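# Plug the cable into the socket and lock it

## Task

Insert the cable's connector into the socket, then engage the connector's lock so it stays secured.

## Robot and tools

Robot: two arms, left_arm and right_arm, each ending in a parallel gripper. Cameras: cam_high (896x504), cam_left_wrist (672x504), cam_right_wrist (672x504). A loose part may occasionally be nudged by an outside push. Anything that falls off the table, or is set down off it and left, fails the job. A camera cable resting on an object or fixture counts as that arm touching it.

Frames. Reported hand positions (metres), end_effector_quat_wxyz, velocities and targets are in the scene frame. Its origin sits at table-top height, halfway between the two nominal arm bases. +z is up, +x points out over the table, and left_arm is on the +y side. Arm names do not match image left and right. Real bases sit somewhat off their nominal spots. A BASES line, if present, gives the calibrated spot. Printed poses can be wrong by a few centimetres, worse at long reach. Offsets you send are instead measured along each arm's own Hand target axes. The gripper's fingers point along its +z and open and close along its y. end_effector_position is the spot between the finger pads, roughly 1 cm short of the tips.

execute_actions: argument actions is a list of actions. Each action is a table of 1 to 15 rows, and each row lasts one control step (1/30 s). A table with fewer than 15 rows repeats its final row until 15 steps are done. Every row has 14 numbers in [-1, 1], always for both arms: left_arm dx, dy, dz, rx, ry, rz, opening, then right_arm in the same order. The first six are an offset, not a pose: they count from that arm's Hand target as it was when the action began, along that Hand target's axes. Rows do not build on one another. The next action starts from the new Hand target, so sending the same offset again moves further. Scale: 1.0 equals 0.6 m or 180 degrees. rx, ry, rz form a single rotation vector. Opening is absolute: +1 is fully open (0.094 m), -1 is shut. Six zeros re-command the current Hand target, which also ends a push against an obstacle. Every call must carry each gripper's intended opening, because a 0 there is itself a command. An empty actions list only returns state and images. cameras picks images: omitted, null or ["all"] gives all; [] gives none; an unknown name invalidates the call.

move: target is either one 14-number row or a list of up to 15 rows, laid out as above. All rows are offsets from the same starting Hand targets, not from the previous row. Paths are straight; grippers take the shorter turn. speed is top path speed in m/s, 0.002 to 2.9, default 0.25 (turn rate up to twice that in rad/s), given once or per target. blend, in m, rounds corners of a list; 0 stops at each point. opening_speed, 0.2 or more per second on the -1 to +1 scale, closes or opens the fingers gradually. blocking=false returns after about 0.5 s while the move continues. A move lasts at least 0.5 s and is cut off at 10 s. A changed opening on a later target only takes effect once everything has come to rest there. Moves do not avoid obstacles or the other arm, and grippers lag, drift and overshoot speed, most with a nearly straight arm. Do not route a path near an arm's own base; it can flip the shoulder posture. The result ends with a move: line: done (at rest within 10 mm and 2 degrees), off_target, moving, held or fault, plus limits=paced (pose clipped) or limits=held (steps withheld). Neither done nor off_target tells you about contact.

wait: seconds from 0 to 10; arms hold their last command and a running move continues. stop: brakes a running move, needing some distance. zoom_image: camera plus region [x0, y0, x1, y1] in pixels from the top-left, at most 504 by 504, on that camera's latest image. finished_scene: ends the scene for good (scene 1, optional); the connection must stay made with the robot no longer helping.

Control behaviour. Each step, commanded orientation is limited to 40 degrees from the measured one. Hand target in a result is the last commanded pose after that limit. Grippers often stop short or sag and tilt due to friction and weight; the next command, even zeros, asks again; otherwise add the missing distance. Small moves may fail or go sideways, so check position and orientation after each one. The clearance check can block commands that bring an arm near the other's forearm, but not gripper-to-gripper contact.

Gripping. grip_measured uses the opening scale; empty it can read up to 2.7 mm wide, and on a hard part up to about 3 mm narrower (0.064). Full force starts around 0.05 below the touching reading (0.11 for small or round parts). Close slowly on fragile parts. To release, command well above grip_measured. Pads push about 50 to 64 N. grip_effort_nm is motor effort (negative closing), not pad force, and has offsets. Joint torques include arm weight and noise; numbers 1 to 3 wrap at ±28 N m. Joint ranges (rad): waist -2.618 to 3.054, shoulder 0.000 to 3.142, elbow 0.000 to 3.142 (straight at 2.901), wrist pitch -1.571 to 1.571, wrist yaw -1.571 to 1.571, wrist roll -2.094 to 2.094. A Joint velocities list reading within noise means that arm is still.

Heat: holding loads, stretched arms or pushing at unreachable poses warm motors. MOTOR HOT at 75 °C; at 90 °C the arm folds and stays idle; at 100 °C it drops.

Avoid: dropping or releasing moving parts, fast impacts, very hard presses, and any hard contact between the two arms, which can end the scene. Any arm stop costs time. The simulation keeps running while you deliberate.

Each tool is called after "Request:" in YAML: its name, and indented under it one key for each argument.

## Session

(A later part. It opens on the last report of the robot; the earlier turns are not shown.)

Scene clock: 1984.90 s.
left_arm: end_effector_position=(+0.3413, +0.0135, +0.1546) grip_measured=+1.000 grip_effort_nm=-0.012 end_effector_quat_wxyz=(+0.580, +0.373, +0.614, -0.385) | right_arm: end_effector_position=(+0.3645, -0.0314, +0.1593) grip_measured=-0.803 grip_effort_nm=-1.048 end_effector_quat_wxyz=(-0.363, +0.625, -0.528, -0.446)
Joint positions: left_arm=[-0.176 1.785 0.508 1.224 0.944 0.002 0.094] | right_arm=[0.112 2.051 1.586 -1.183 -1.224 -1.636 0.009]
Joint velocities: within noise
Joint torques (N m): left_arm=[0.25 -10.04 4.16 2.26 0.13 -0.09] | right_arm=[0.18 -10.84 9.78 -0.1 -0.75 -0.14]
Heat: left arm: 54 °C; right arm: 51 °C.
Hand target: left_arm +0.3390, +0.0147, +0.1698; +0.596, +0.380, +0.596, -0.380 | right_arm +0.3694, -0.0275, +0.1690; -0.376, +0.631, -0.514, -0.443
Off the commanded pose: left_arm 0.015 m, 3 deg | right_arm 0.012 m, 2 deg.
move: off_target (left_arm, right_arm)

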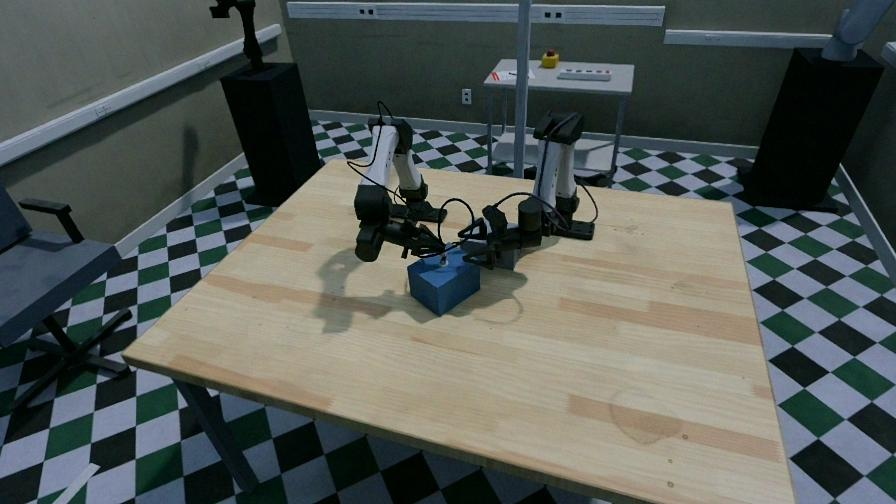

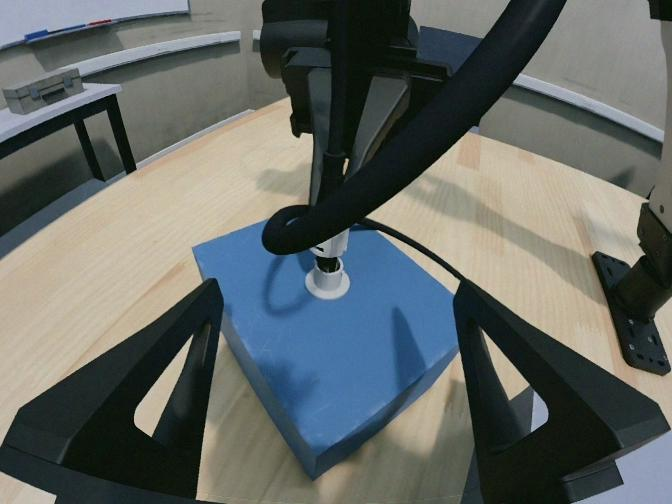

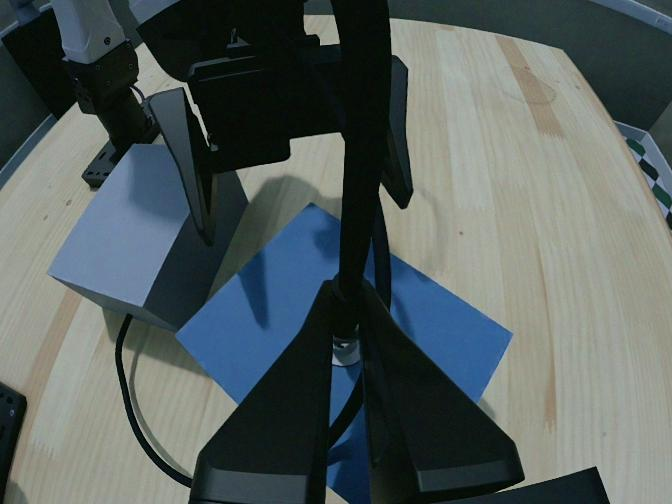

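Request:
move:
  target: [0,0,0,0,0,0,1, 0.0001,-0.0008,-0.0001,-0.0045,-0.0001,0.0131,-0.92]
  speed: 0.03
  cameras: ["cam_high","cam_left_wrist","cam_right_wrist"]

Request:
zoom_image:
  camera: "cam_left_wrist"
  region: [304, 236, 354, 286]

Request:
zoom_image:
  camera: "cam_high"
  region: [430, 240, 460, 270]

Request:
zoom_image:
  camera: "cam_right_wrist"
  region: [328, 330, 368, 370]

Scene clock: 2052.07 s.
left_arm: end_effector_position=(+0.3413, +0.0135, +0.1546) grip_measured=+1.000 grip_effort_nm=-0.012 end_effector_quat_wxyz=(+0.580, +0.373, +0.614, -0.385) | right_arm: end_effector_position=(+0.3651, -0.0313, +0.1595) grip_measured=-0.803 grip_effort_nm=-1.048 end_effector_quat_wxyz=(-0.350, +0.617, -0.537, -0.457)
Joint positions: left_arm=[-0.176 1.785 0.508 1.224 0.944 0.002 0.094] | right_arm=[0.112 2.075 1.621 -1.237 -1.224 -1.637 0.009]
Joint velocities: within noise
Joint torques (N m): left_arm=[0.29 -9.99 4.11 2.27 0.11 -0.07] | right_arm=[0.32 -10.93 9.68 -0.18 -0.73 -0.11]
Heat: left arm: 54 °C; right arm: 51 °C.
Hand target: left_arm +0.3390, +0.0147, +0.1698; +0.596, +0.380, +0.597, -0.380 | right_arm +0.3699, -0.0275, +0.1689; -0.362, +0.623, -0.524, -0.455
Off the commanded pose: left_arm 0.015 m, 3 deg | right_arm 0.011 m, 2 deg.
move: off_target (left_arm, right_arm)

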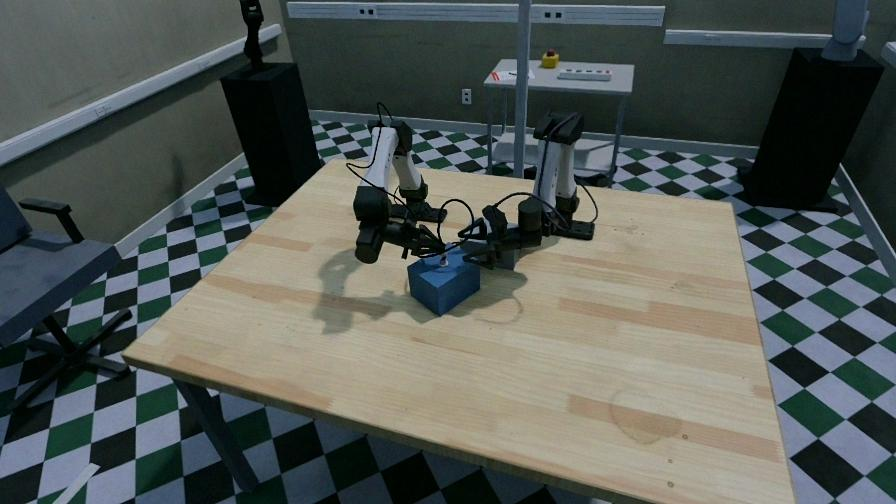

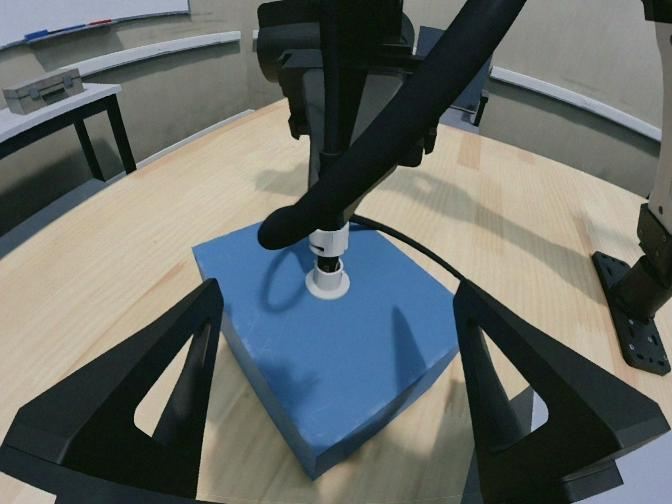

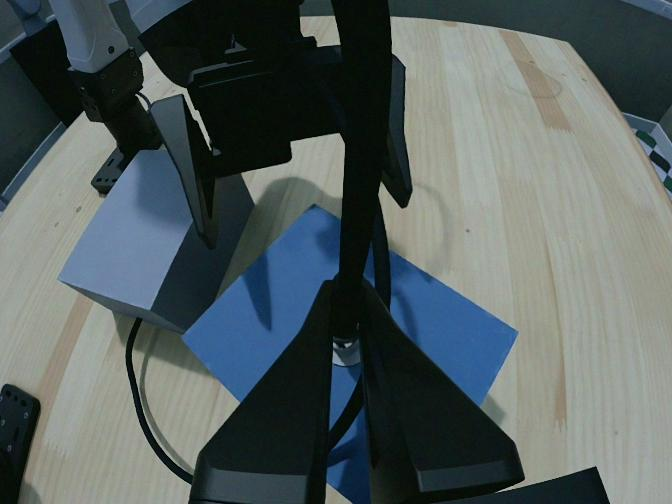

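Scaled by 10.080 from the camera's 672x504 image, which has a finer 960x720 frame.

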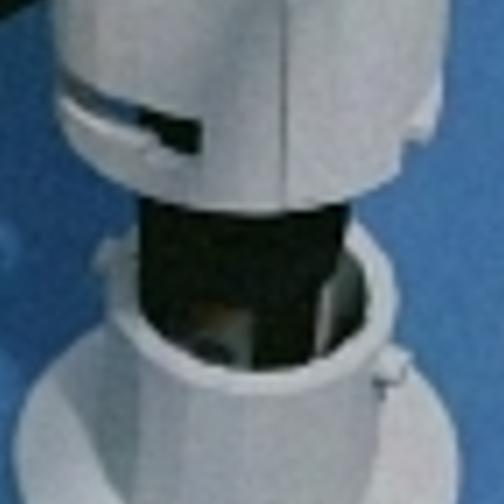

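Scaled by 16.800.

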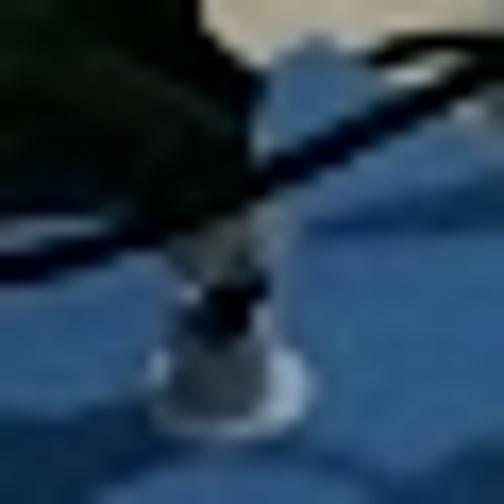

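Scaled by 12.600 from the camera's 672x504 image, which has a finer 960x720 frame.

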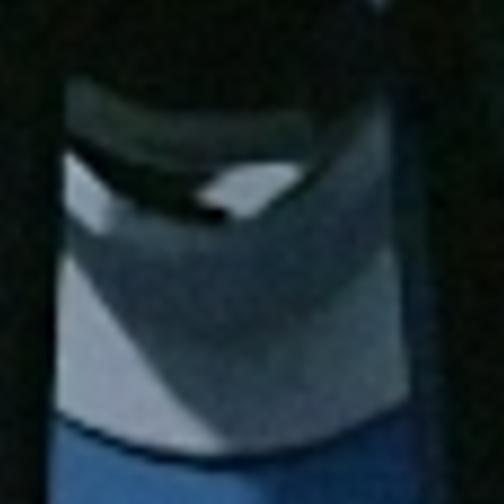

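Request:
move:
  target: [0,0,0,0,0,0,1, 0.0079,0.0005,0.0027,0,0,0,-0.92]
  speed: 0.02
  cameras: ["cam_high","cam_left_wrist","cam_right_wrist"]

Request:
zoom_image:
  camera: "cam_left_wrist"
  region: [304, 236, 354, 286]

Request:
zoom_image:
  camera: "cam_high"
  region: [430, 240, 460, 270]

Scene clock: 2078.60 s.
left_arm: end_effector_position=(+0.3413, +0.0135, +0.1546) grip_measured=+1.000 grip_effort_nm=-0.022 end_effector_quat_wxyz=(+0.580, +0.373, +0.614, -0.385) | right_arm: end_effector_position=(+0.3652, -0.0313, +0.1578) grip_measured=-0.803 grip_effort_nm=-1.048 end_effector_quat_wxyz=(-0.349, +0.616, -0.537, -0.458)
Joint positions: left_arm=[-0.176 1.785 0.508 1.224 0.944 0.002 0.094] | right_arm=[0.112 2.08 1.621 -1.239 -1.224 -1.639 0.009]
Joint velocities: within noise
Joint torques (N m): left_arm=[0.23 -10.02 4.12 2.28 0.11 -0.09] | right_arm=[0.31 -11.07 8.35 0 -0.76 -0.12]
Heat: left arm: 54 °C; right arm: 49 °C.
Hand target: left_arm +0.3390, +0.0147, +0.1698; +0.596, +0.380, +0.597, -0.380 | right_arm +0.3695, -0.0275, +0.1639; -0.362, +0.623, -0.524, -0.455
Off the commanded pose: left_arm 0.015 m, 3 deg | right_arm 0.008 m, 2 deg.
move: off_target (left_arm)

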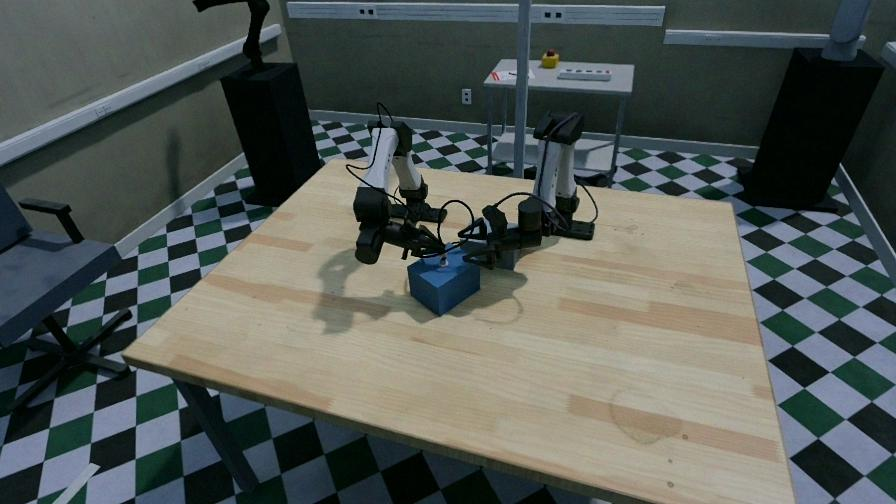

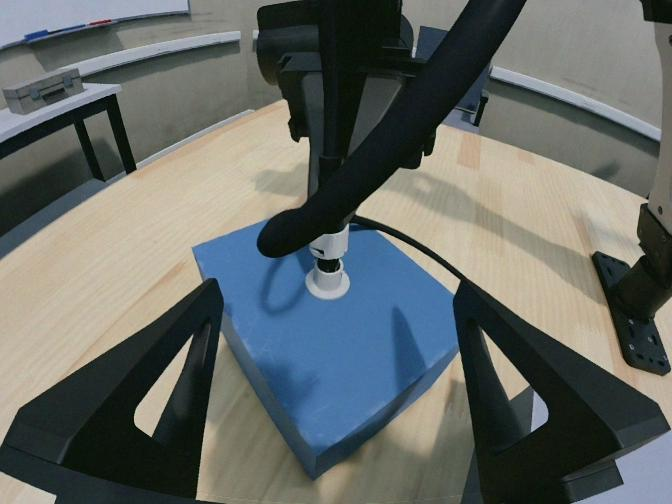

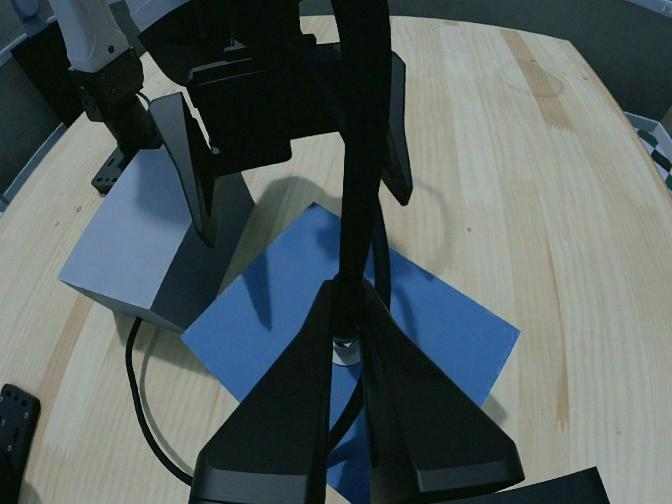

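Scaled by 10.080 from the camera's 672x504 image, which has a finer 960x720 frame.

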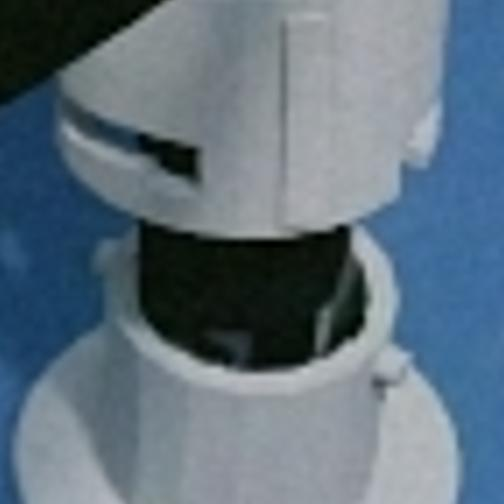

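Scaled by 16.800.

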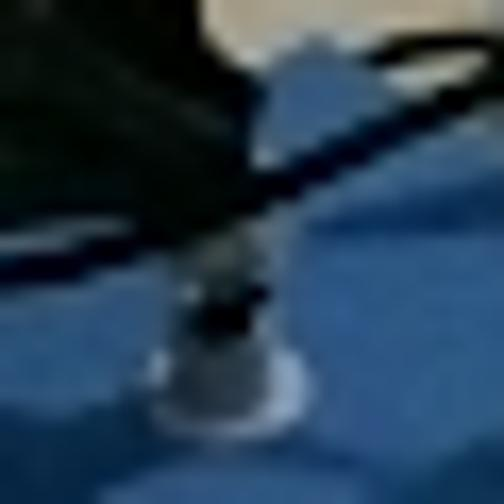

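Request:
move:
  target: [0,0,0,0,0,0,1, 0.0080,0.0009,0.0026,0,0,0,-0.92]
  speed: 0.02
  cameras: ["cam_high","cam_left_wrist","cam_right_wrist"]

Request:
zoom_image:
  camera: "cam_left_wrist"
  region: [304, 236, 354, 286]

Request:
zoom_image:
  camera: "cam_high"
  region: [430, 240, 460, 270]

Scene clock: 2088.40 s.
left_arm: end_effector_position=(+0.3413, +0.0135, +0.1546) grip_measured=+1.000 grip_effort_nm=-0.017 end_effector_quat_wxyz=(+0.580, +0.373, +0.614, -0.385) | right_arm: end_effector_position=(+0.3659, -0.0312, +0.1577) grip_measured=-0.803 grip_effort_nm=-1.048 end_effector_quat_wxyz=(-0.351, +0.618, -0.535, -0.456)
Joint positions: left_arm=[-0.176 1.785 0.508 1.224 0.944 0.002 0.094] | right_arm=[0.112 2.08 1.621 -1.233 -1.224 -1.641 0.009]
Joint velocities: within noise
Joint torques (N m): left_arm=[0.27 -10.04 4.15 2.28 0.12 -0.09] | right_arm=[0.23 -10.73 6.58 0.13 -0.77 -0.11]
Heat: left arm: 54 °C; right arm: 48 °C.
Hand target: left_arm +0.3390, +0.0147, +0.1698; +0.596, +0.380, +0.597, -0.380 | right_arm +0.3688, -0.0277, +0.1589; -0.362, +0.623, -0.524, -0.455
Off the commanded pose: left_arm 0.015 m, 3 deg | right_arm 0.005 m, 2 deg.
move: off_target (left_arm)

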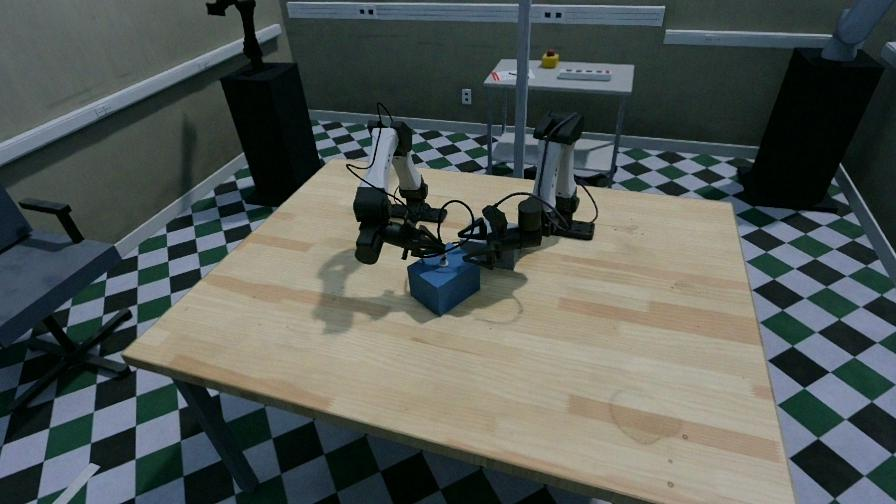

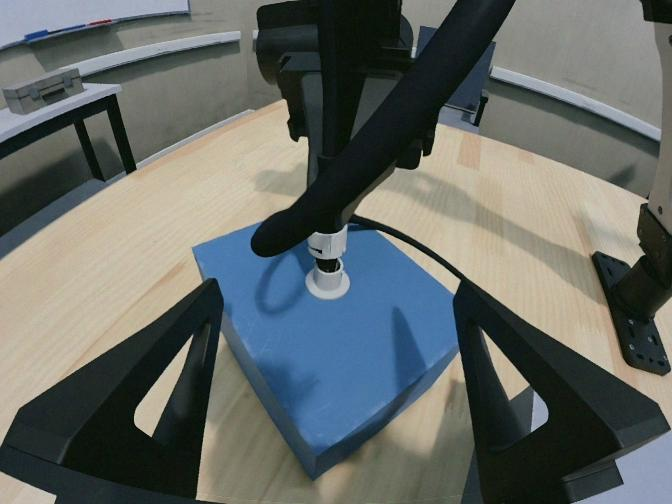

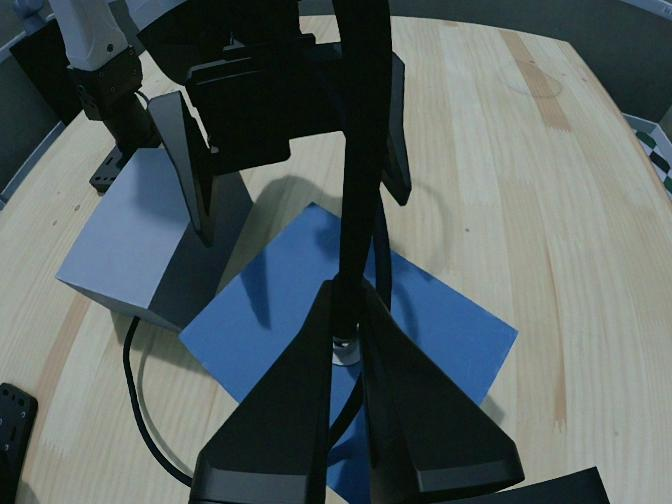

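Scaled by 10.080 from the camera's 672x504 image, which has a finer 960x720 frame.

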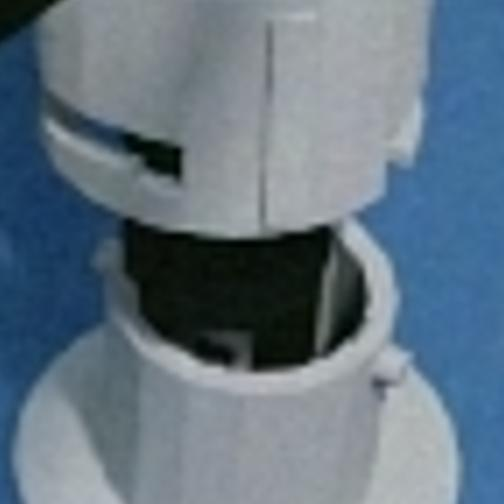

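Scaled by 16.800.

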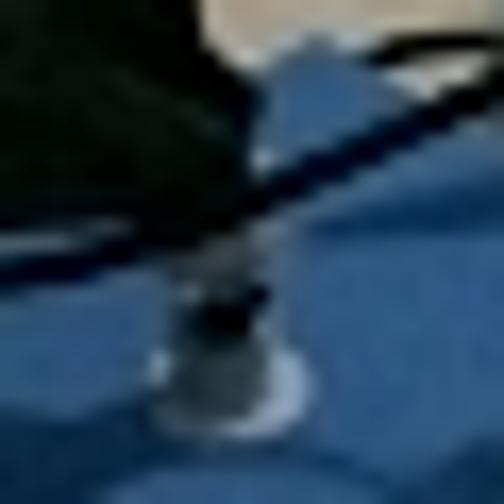

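Request:
move:
  target: [0,0,0,0,0,0,1, 0.0050,0.0028,0.0010,0,0,0,-0.92]
  speed: 0.02
  cameras: ["cam_high","cam_left_wrist"]

Request:
zoom_image:
  camera: "cam_left_wrist"
  region: [304, 236, 354, 286]

Scene clock: 2105.40 s.
left_arm: end_effector_position=(+0.3413, +0.0135, +0.1547) grip_measured=+1.000 grip_effort_nm=-0.017 end_effector_quat_wxyz=(+0.580, +0.373, +0.614, -0.385) | right_arm: end_effector_position=(+0.3671, -0.0310, +0.1576) grip_measured=-0.803 grip_effort_nm=-1.048 end_effector_quat_wxyz=(-0.355, +0.621, -0.532, -0.453)
Joint positions: left_arm=[-0.176 1.785 0.508 1.224 0.944 0.002 0.094] | right_arm=[0.112 2.08 1.621 -1.224 -1.224 -1.645 0.009]
Joint velocities: within noise
Joint torques (N m): left_arm=[0.24 -10.06 4.18 2.27 0.12 -0.09] | right_arm=[0.16 -11.14 5.38 0.15 -0.79 -0.11]
Heat: left arm: 54 °C; right arm: 48 °C.
Hand target: left_arm +0.3390, +0.0147, +0.1698; +0.596, +0.380, +0.596, -0.380 | right_arm +0.3672, -0.0285, +0.1559; -0.362, +0.623, -0.524, -0.455
Off the commanded pose: left_arm 0.015 m, 3 deg | right_arm 0.003 m, 1 deg.
move: off_target (left_arm)
Images, in order (width x height): cam_high 896x504, cam_left_wrist 672x504.

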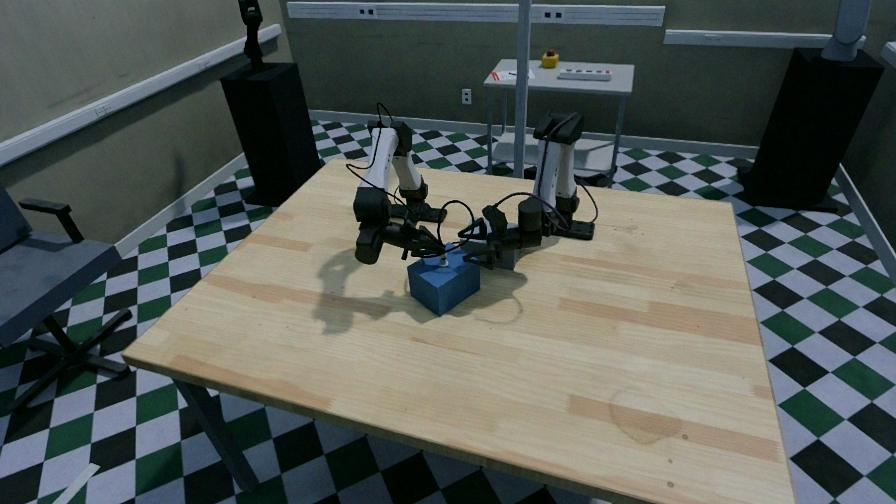

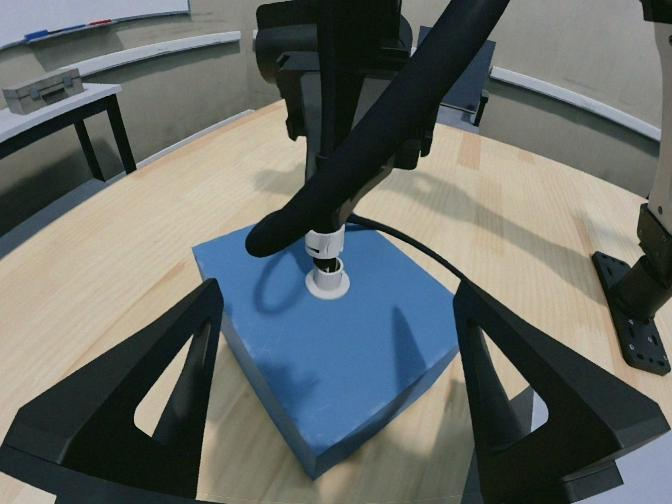

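Scaled by 10.080 from the camera's 672x504 image, which has a finer 960x720 frame.

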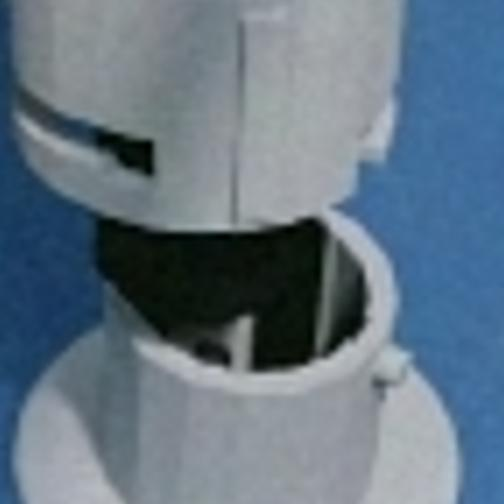

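Request:
move:
  target: [0,0,0,0,0,0,1, 0.0016,0.0058,0.0009,-0.0027,-0.0001,0.0079,-0.92]
  speed: 0.02
  cameras: ["cam_left_wrist"]

Request:
zoom_image:
  camera: "cam_left_wrist"
  region: [304, 236, 354, 286]

Scene clock: 2133.13 s.
left_arm: end_effector_position=(+0.3413, +0.0135, +0.1547) grip_measured=+1.000 grip_effort_nm=-0.022 end_effector_quat_wxyz=(+0.580, +0.373, +0.614, -0.385) | right_arm: end_effector_position=(+0.3674, -0.0310, +0.1576) grip_measured=-0.803 grip_effort_nm=-1.053 end_effector_quat_wxyz=(-0.355, +0.621, -0.532, -0.453)
Joint positions: left_arm=[-0.176 1.785 0.508 1.224 0.944 0.002 0.094] | right_arm=[0.112 2.08 1.621 -1.222 -1.224 -1.646 0.009]
Joint velocities: within noise
Joint torques (N m): left_arm=[0.28 -10.03 4.15 2.26 0.12 -0.1] | right_arm=[0.13 -11.03 4.71 -0.07 -0.75 -0.1]
Heat: left arm: 54 °C; right arm: 48 °C.
Hand target: left_arm +0.3390, +0.0147, +0.1698; +0.596, +0.380, +0.596, -0.380 | right_arm +0.3637, -0.0289, +0.1549; -0.354, +0.618, -0.529, -0.461
Off the commanded pose: left_arm 0.015 m, 3 deg | right_arm 0.005 m, 1 deg.
move: off_target (left_arm)
Images, in order (width x height): cam_left_wrist 672x504.

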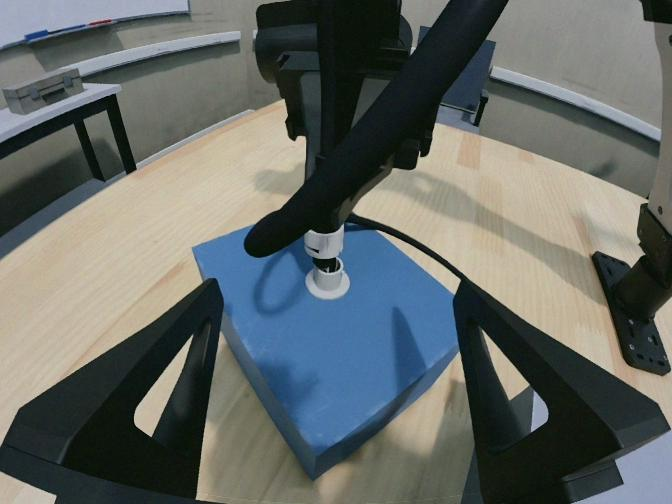

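Scaled by 10.080 from the camera's 672x504 image, which has a finer 960x720 frame.

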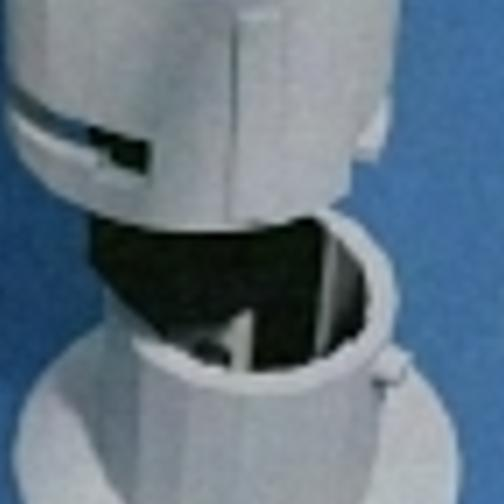

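Request:
move:
  target: [0,0,0,0,0,0,1, -0.0160,0.0040,-0.0050,0,0,0,-0.92]
  speed: 0.05
  cameras: ["cam_left_wrist"]

Request:
zoom_image:
  camera: "cam_left_wrist"
  region: [304, 236, 354, 286]

Scene clock: 2140.57 s.
left_arm: end_effector_position=(+0.3413, +0.0135, +0.1547) grip_measured=+1.000 grip_effort_nm=-0.017 end_effector_quat_wxyz=(+0.580, +0.373, +0.614, -0.385) | right_arm: end_effector_position=(+0.3645, -0.0314, +0.1579) grip_measured=-0.803 grip_effort_nm=-1.048 end_effector_quat_wxyz=(-0.349, +0.617, -0.536, -0.458)
Joint positions: left_arm=[-0.176 1.785 0.508 1.224 0.944 0.002 0.094] | right_arm=[0.112 2.08 1.621 -1.244 -1.224 -1.646 0.009]
Joint velocities: within noise
Joint torques (N m): left_arm=[0.24 -10 4.08 2.26 0.11 -0.09] | right_arm=[0.17 -12.71 6.16 -0.22 -0.76 -0.05]
Heat: left arm: 54 °C; right arm: 49 °C.
Hand target: left_arm +0.3390, +0.0147, +0.1698; +0.596, +0.380, +0.596, -0.380 | right_arm +0.3618, -0.0290, +0.1651; -0.354, +0.618, -0.529, -0.461
Off the commanded pose: left_arm 0.015 m, 3 deg | right_arm 0.008 m, 1 deg.
move: off_target (left_arm)
Images, in order (width x height): cam_left_wrist 672x504.

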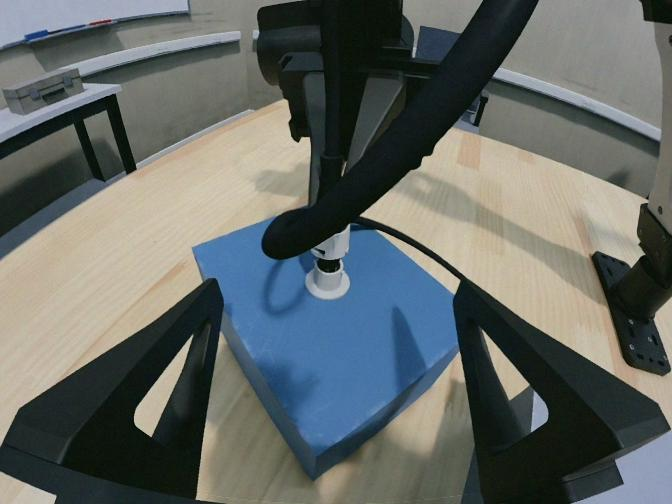

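Scaled by 10.080 from the camera's 672x504 image, which has a finer 960x720 frame.

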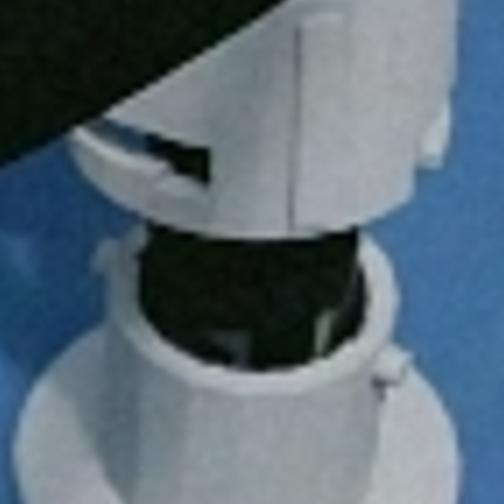

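Request:
move:
  target: [0,0,0,0,0,0,1, 0.0202,-0.0030,0.0080,0,0,0,-0.92]
  speed: 0.03
  cameras: ["cam_left_wrist", "cam_right_wrist"]

Request:
zoom_image:
  camera: "cam_left_wrist"
  region: [304, 236, 354, 286]

Scene clock: 2168.47 s.
left_arm: end_effector_position=(+0.3413, +0.0135, +0.1547) grip_measured=+1.000 grip_effort_nm=-0.012 end_effector_quat_wxyz=(+0.580, +0.373, +0.614, -0.385) | right_arm: end_effector_position=(+0.3638, -0.0315, +0.1538) grip_measured=-0.803 grip_effort_nm=-1.053 end_effector_quat_wxyz=(-0.349, +0.618, -0.536, -0.458)
Joint positions: left_arm=[-0.176 1.785 0.508 1.224 0.944 0.002 0.094] | right_arm=[0.112 2.08 1.605 -1.225 -1.224 -1.646 0.009]
Joint velocities: within noise
Joint torques (N m): left_arm=[0.31 -10.03 4.14 2.27 0.12 -0.08] | right_arm=[0.39 -11.1 5.08 0.11 -0.73 -0.06]
Heat: left arm: 54 °C; right arm: 50 °C.
Hand target: left_arm +0.3390, +0.0147, +0.1698; +0.596, +0.380, +0.596, -0.380 | right_arm +0.3628, -0.0282, +0.1520; -0.354, +0.618, -0.529, -0.461
Off the commanded pose: left_arm 0.015 m, 3 deg | right_arm 0.004 m, 1 deg.
move: off_target (left_arm)
Images, in order (width x height): cam_left_wrist 672x504, cam_right_wrist 672x504.

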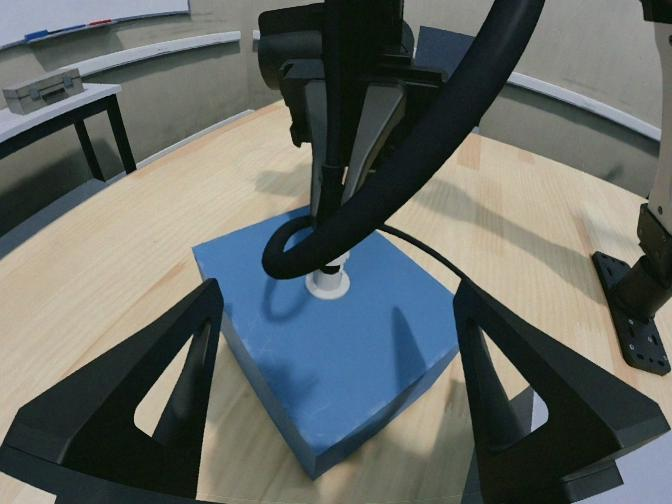

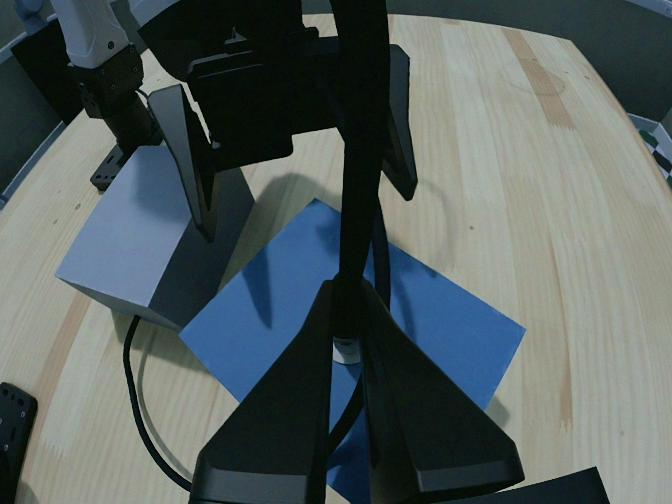

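Scaled by 10.080 from the camera's 672x504 image, which has a finer 960x720 frame.

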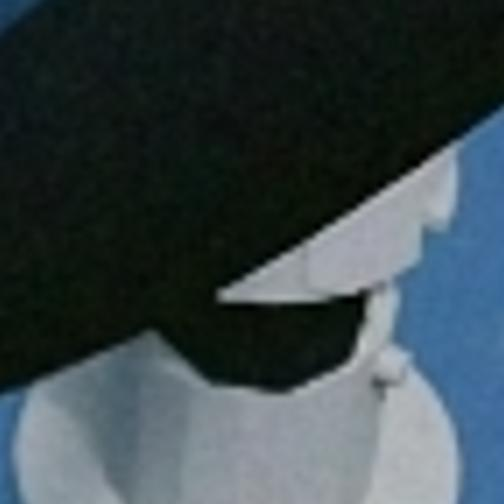

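Request:
wait:
  seconds: 0.1
  cameras: ["cam_high","cam_left_wrist","cam_right_wrist"]

Request:
zoom_image:
  camera: "cam_high"
  region: [430, 240, 460, 270]

Request:
zoom_image:
  camera: "cam_left_wrist"
  region: [310, 250, 350, 290]

Request:
zoom_image:
  camera: "cam_right_wrist"
  region: [328, 330, 368, 370]

Scene clock: 2179.37 s.
left_arm: end_effector_position=(+0.3413, +0.0135, +0.1547) grip_measured=+1.000 grip_effort_nm=-0.012 end_effector_quat_wxyz=(+0.580, +0.373, +0.614, -0.385) | right_arm: end_effector_position=(+0.3639, -0.0315, +0.1537) grip_measured=-0.803 grip_effort_nm=-1.048 end_effector_quat_wxyz=(-0.349, +0.618, -0.536, -0.458)
Joint positions: left_arm=[-0.176 1.785 0.508 1.224 0.944 0.002 0.094] | right_arm=[0.112 2.08 1.604 -1.224 -1.224 -1.646 0.009]
Joint velocities: within noise
Joint torques (N m): left_arm=[0.28 -10.02 4.11 2.27 0.12 -0.07] | right_arm=[0.34 -11.12 5.03 0.14 -0.73 -0.05]
Heat: left arm: 55 °C; right arm: 50 °C.
Hand target: left_arm +0.3390, +0.0147, +0.1698; +0.596, +0.380, +0.596, -0.380 | right_arm +0.3628, -0.0282, +0.1519; -0.354, +0.618, -0.529, -0.461
Tool commands: left_gripper/opening=+1.0 right_gripper/opening=-0.92
Off the commanded pose: left_arm 0.015 m, 3 deg | right_arm 0.004 m, 1 deg.
wait: 0.10 s; at rest from the start

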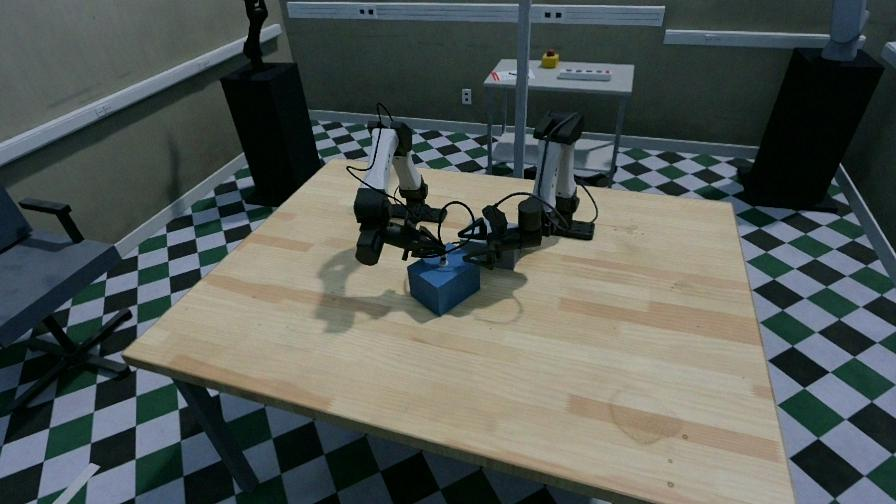

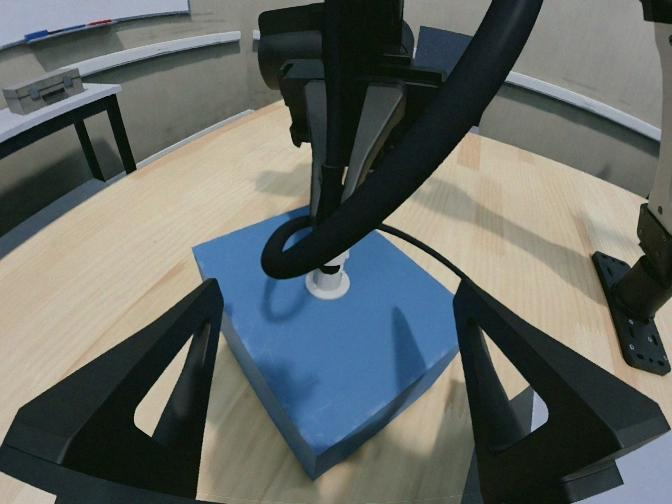

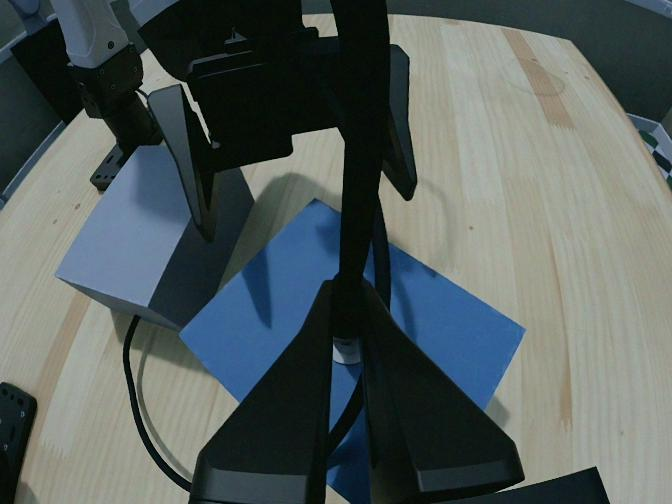

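Scaled by 16.800.

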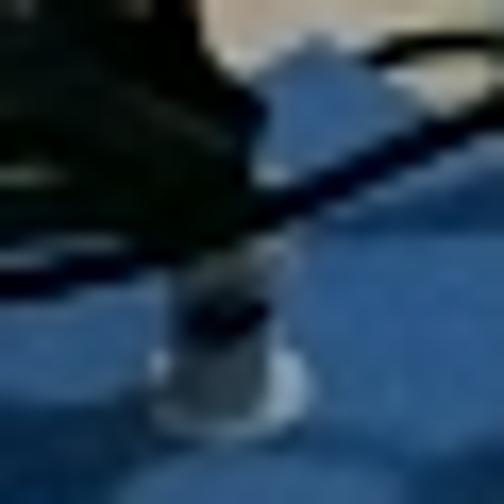

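Scaled by 12.600 from the camera's 672x504 image, which has a finer 960x720 frame.

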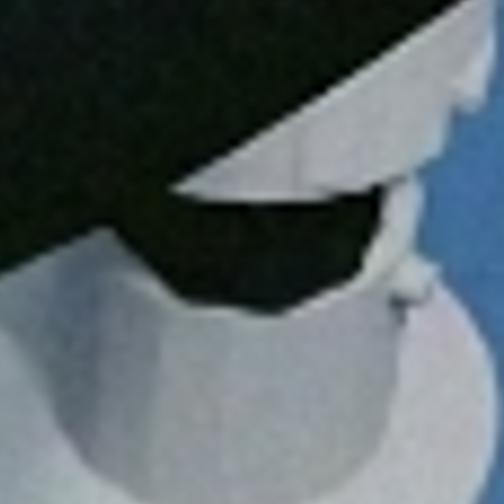

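Scaled by 12.600 from the camera's 672x504 image, which has a finer 960x720 frame.

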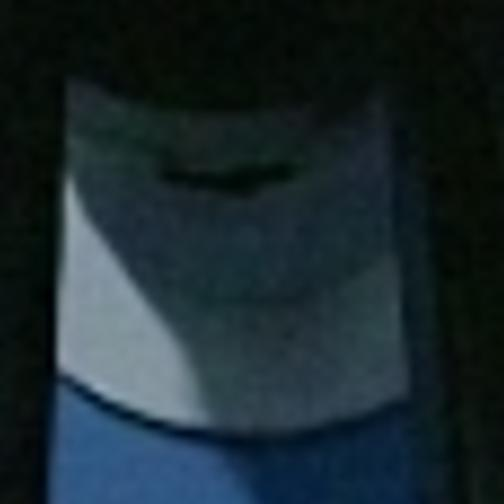

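Request:
move:
  target: [0,0,0,0,0,0,1, -0.0236,-0.0012,-0.0081,0,0,0,-0.92]
  speed: 0.05
  cameras: ["cam_high","cam_left_wrist","cam_right_wrist"]

Request:
zoom_image:
  camera: "cam_left_wrist"
  region: [300, 210, 360, 270]

Request:
zoom_image:
  camera: "cam_high"
  region: [430, 240, 460, 270]

Scene clock: 2245.77 s.
left_arm: end_effector_position=(+0.3413, +0.0135, +0.1547) grip_measured=+1.000 grip_effort_nm=-0.017 end_effector_quat_wxyz=(+0.580, +0.373, +0.614, -0.385) | right_arm: end_effector_position=(+0.3609, -0.0320, +0.1541) grip_measured=-0.803 grip_effort_nm=-1.043 end_effector_quat_wxyz=(-0.342, +0.613, -0.541, -0.464)
Joint positions: left_arm=[-0.176 1.785 0.508 1.224 0.944 0.002 0.094] | right_arm=[0.112 2.08 1.604 -1.247 -1.224 -1.646 0.009]
Joint velocities: within noise
Joint torques (N m): left_arm=[0.25 -9.99 4.19 2.27 0.12 -0.1] | right_arm=[0.38 -12.04 9.09 -0.24 -0.73 0.03]
Heat: left arm: 55 °C; right arm: 49 °C.
Hand target: left_arm +0.3390, +0.0147, +0.1698; +0.596, +0.380, +0.596, -0.380 | right_arm +0.3642, -0.0279, +0.1669; -0.354, +0.618, -0.530, -0.462
Off the commanded pose: left_arm 0.015 m, 3 deg | right_arm 0.014 m, 2 deg.
move: off_target (left_arm, right_arm)

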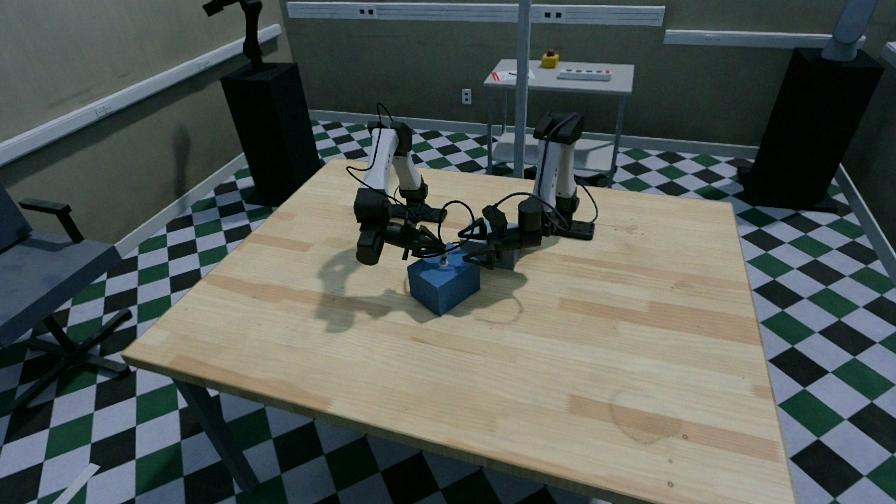

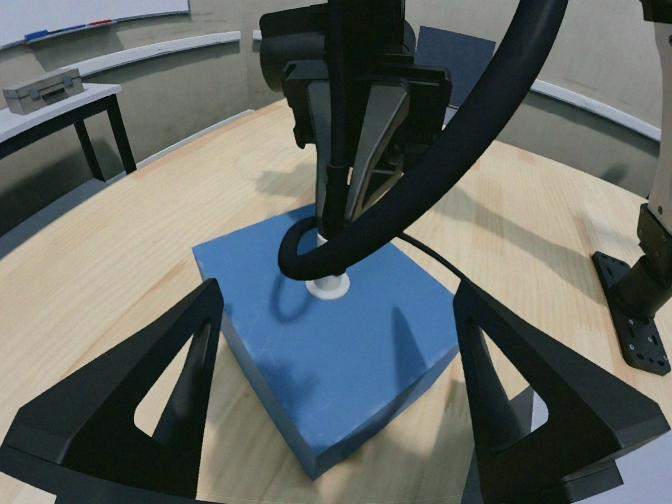

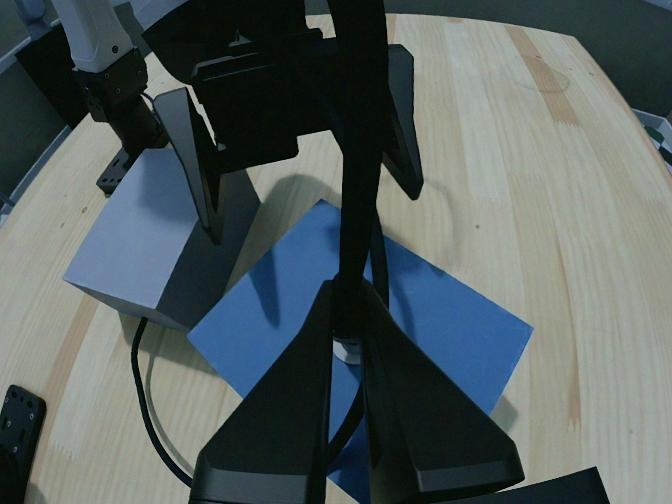

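Scaled by 8.400 from the camera's 672x504 image, which has a finer 960x720 frame.

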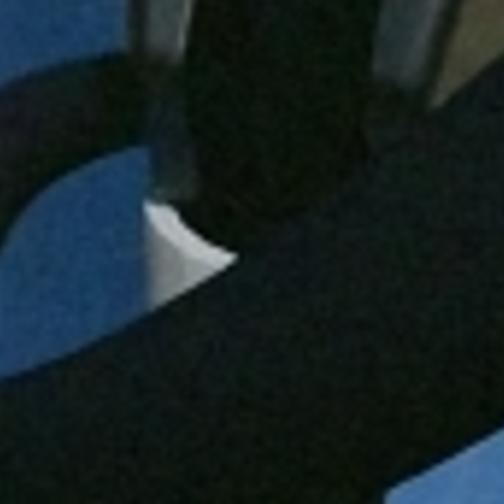

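Scaled by 16.800.

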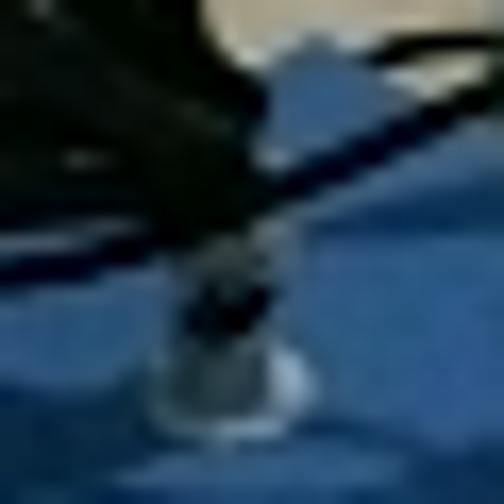

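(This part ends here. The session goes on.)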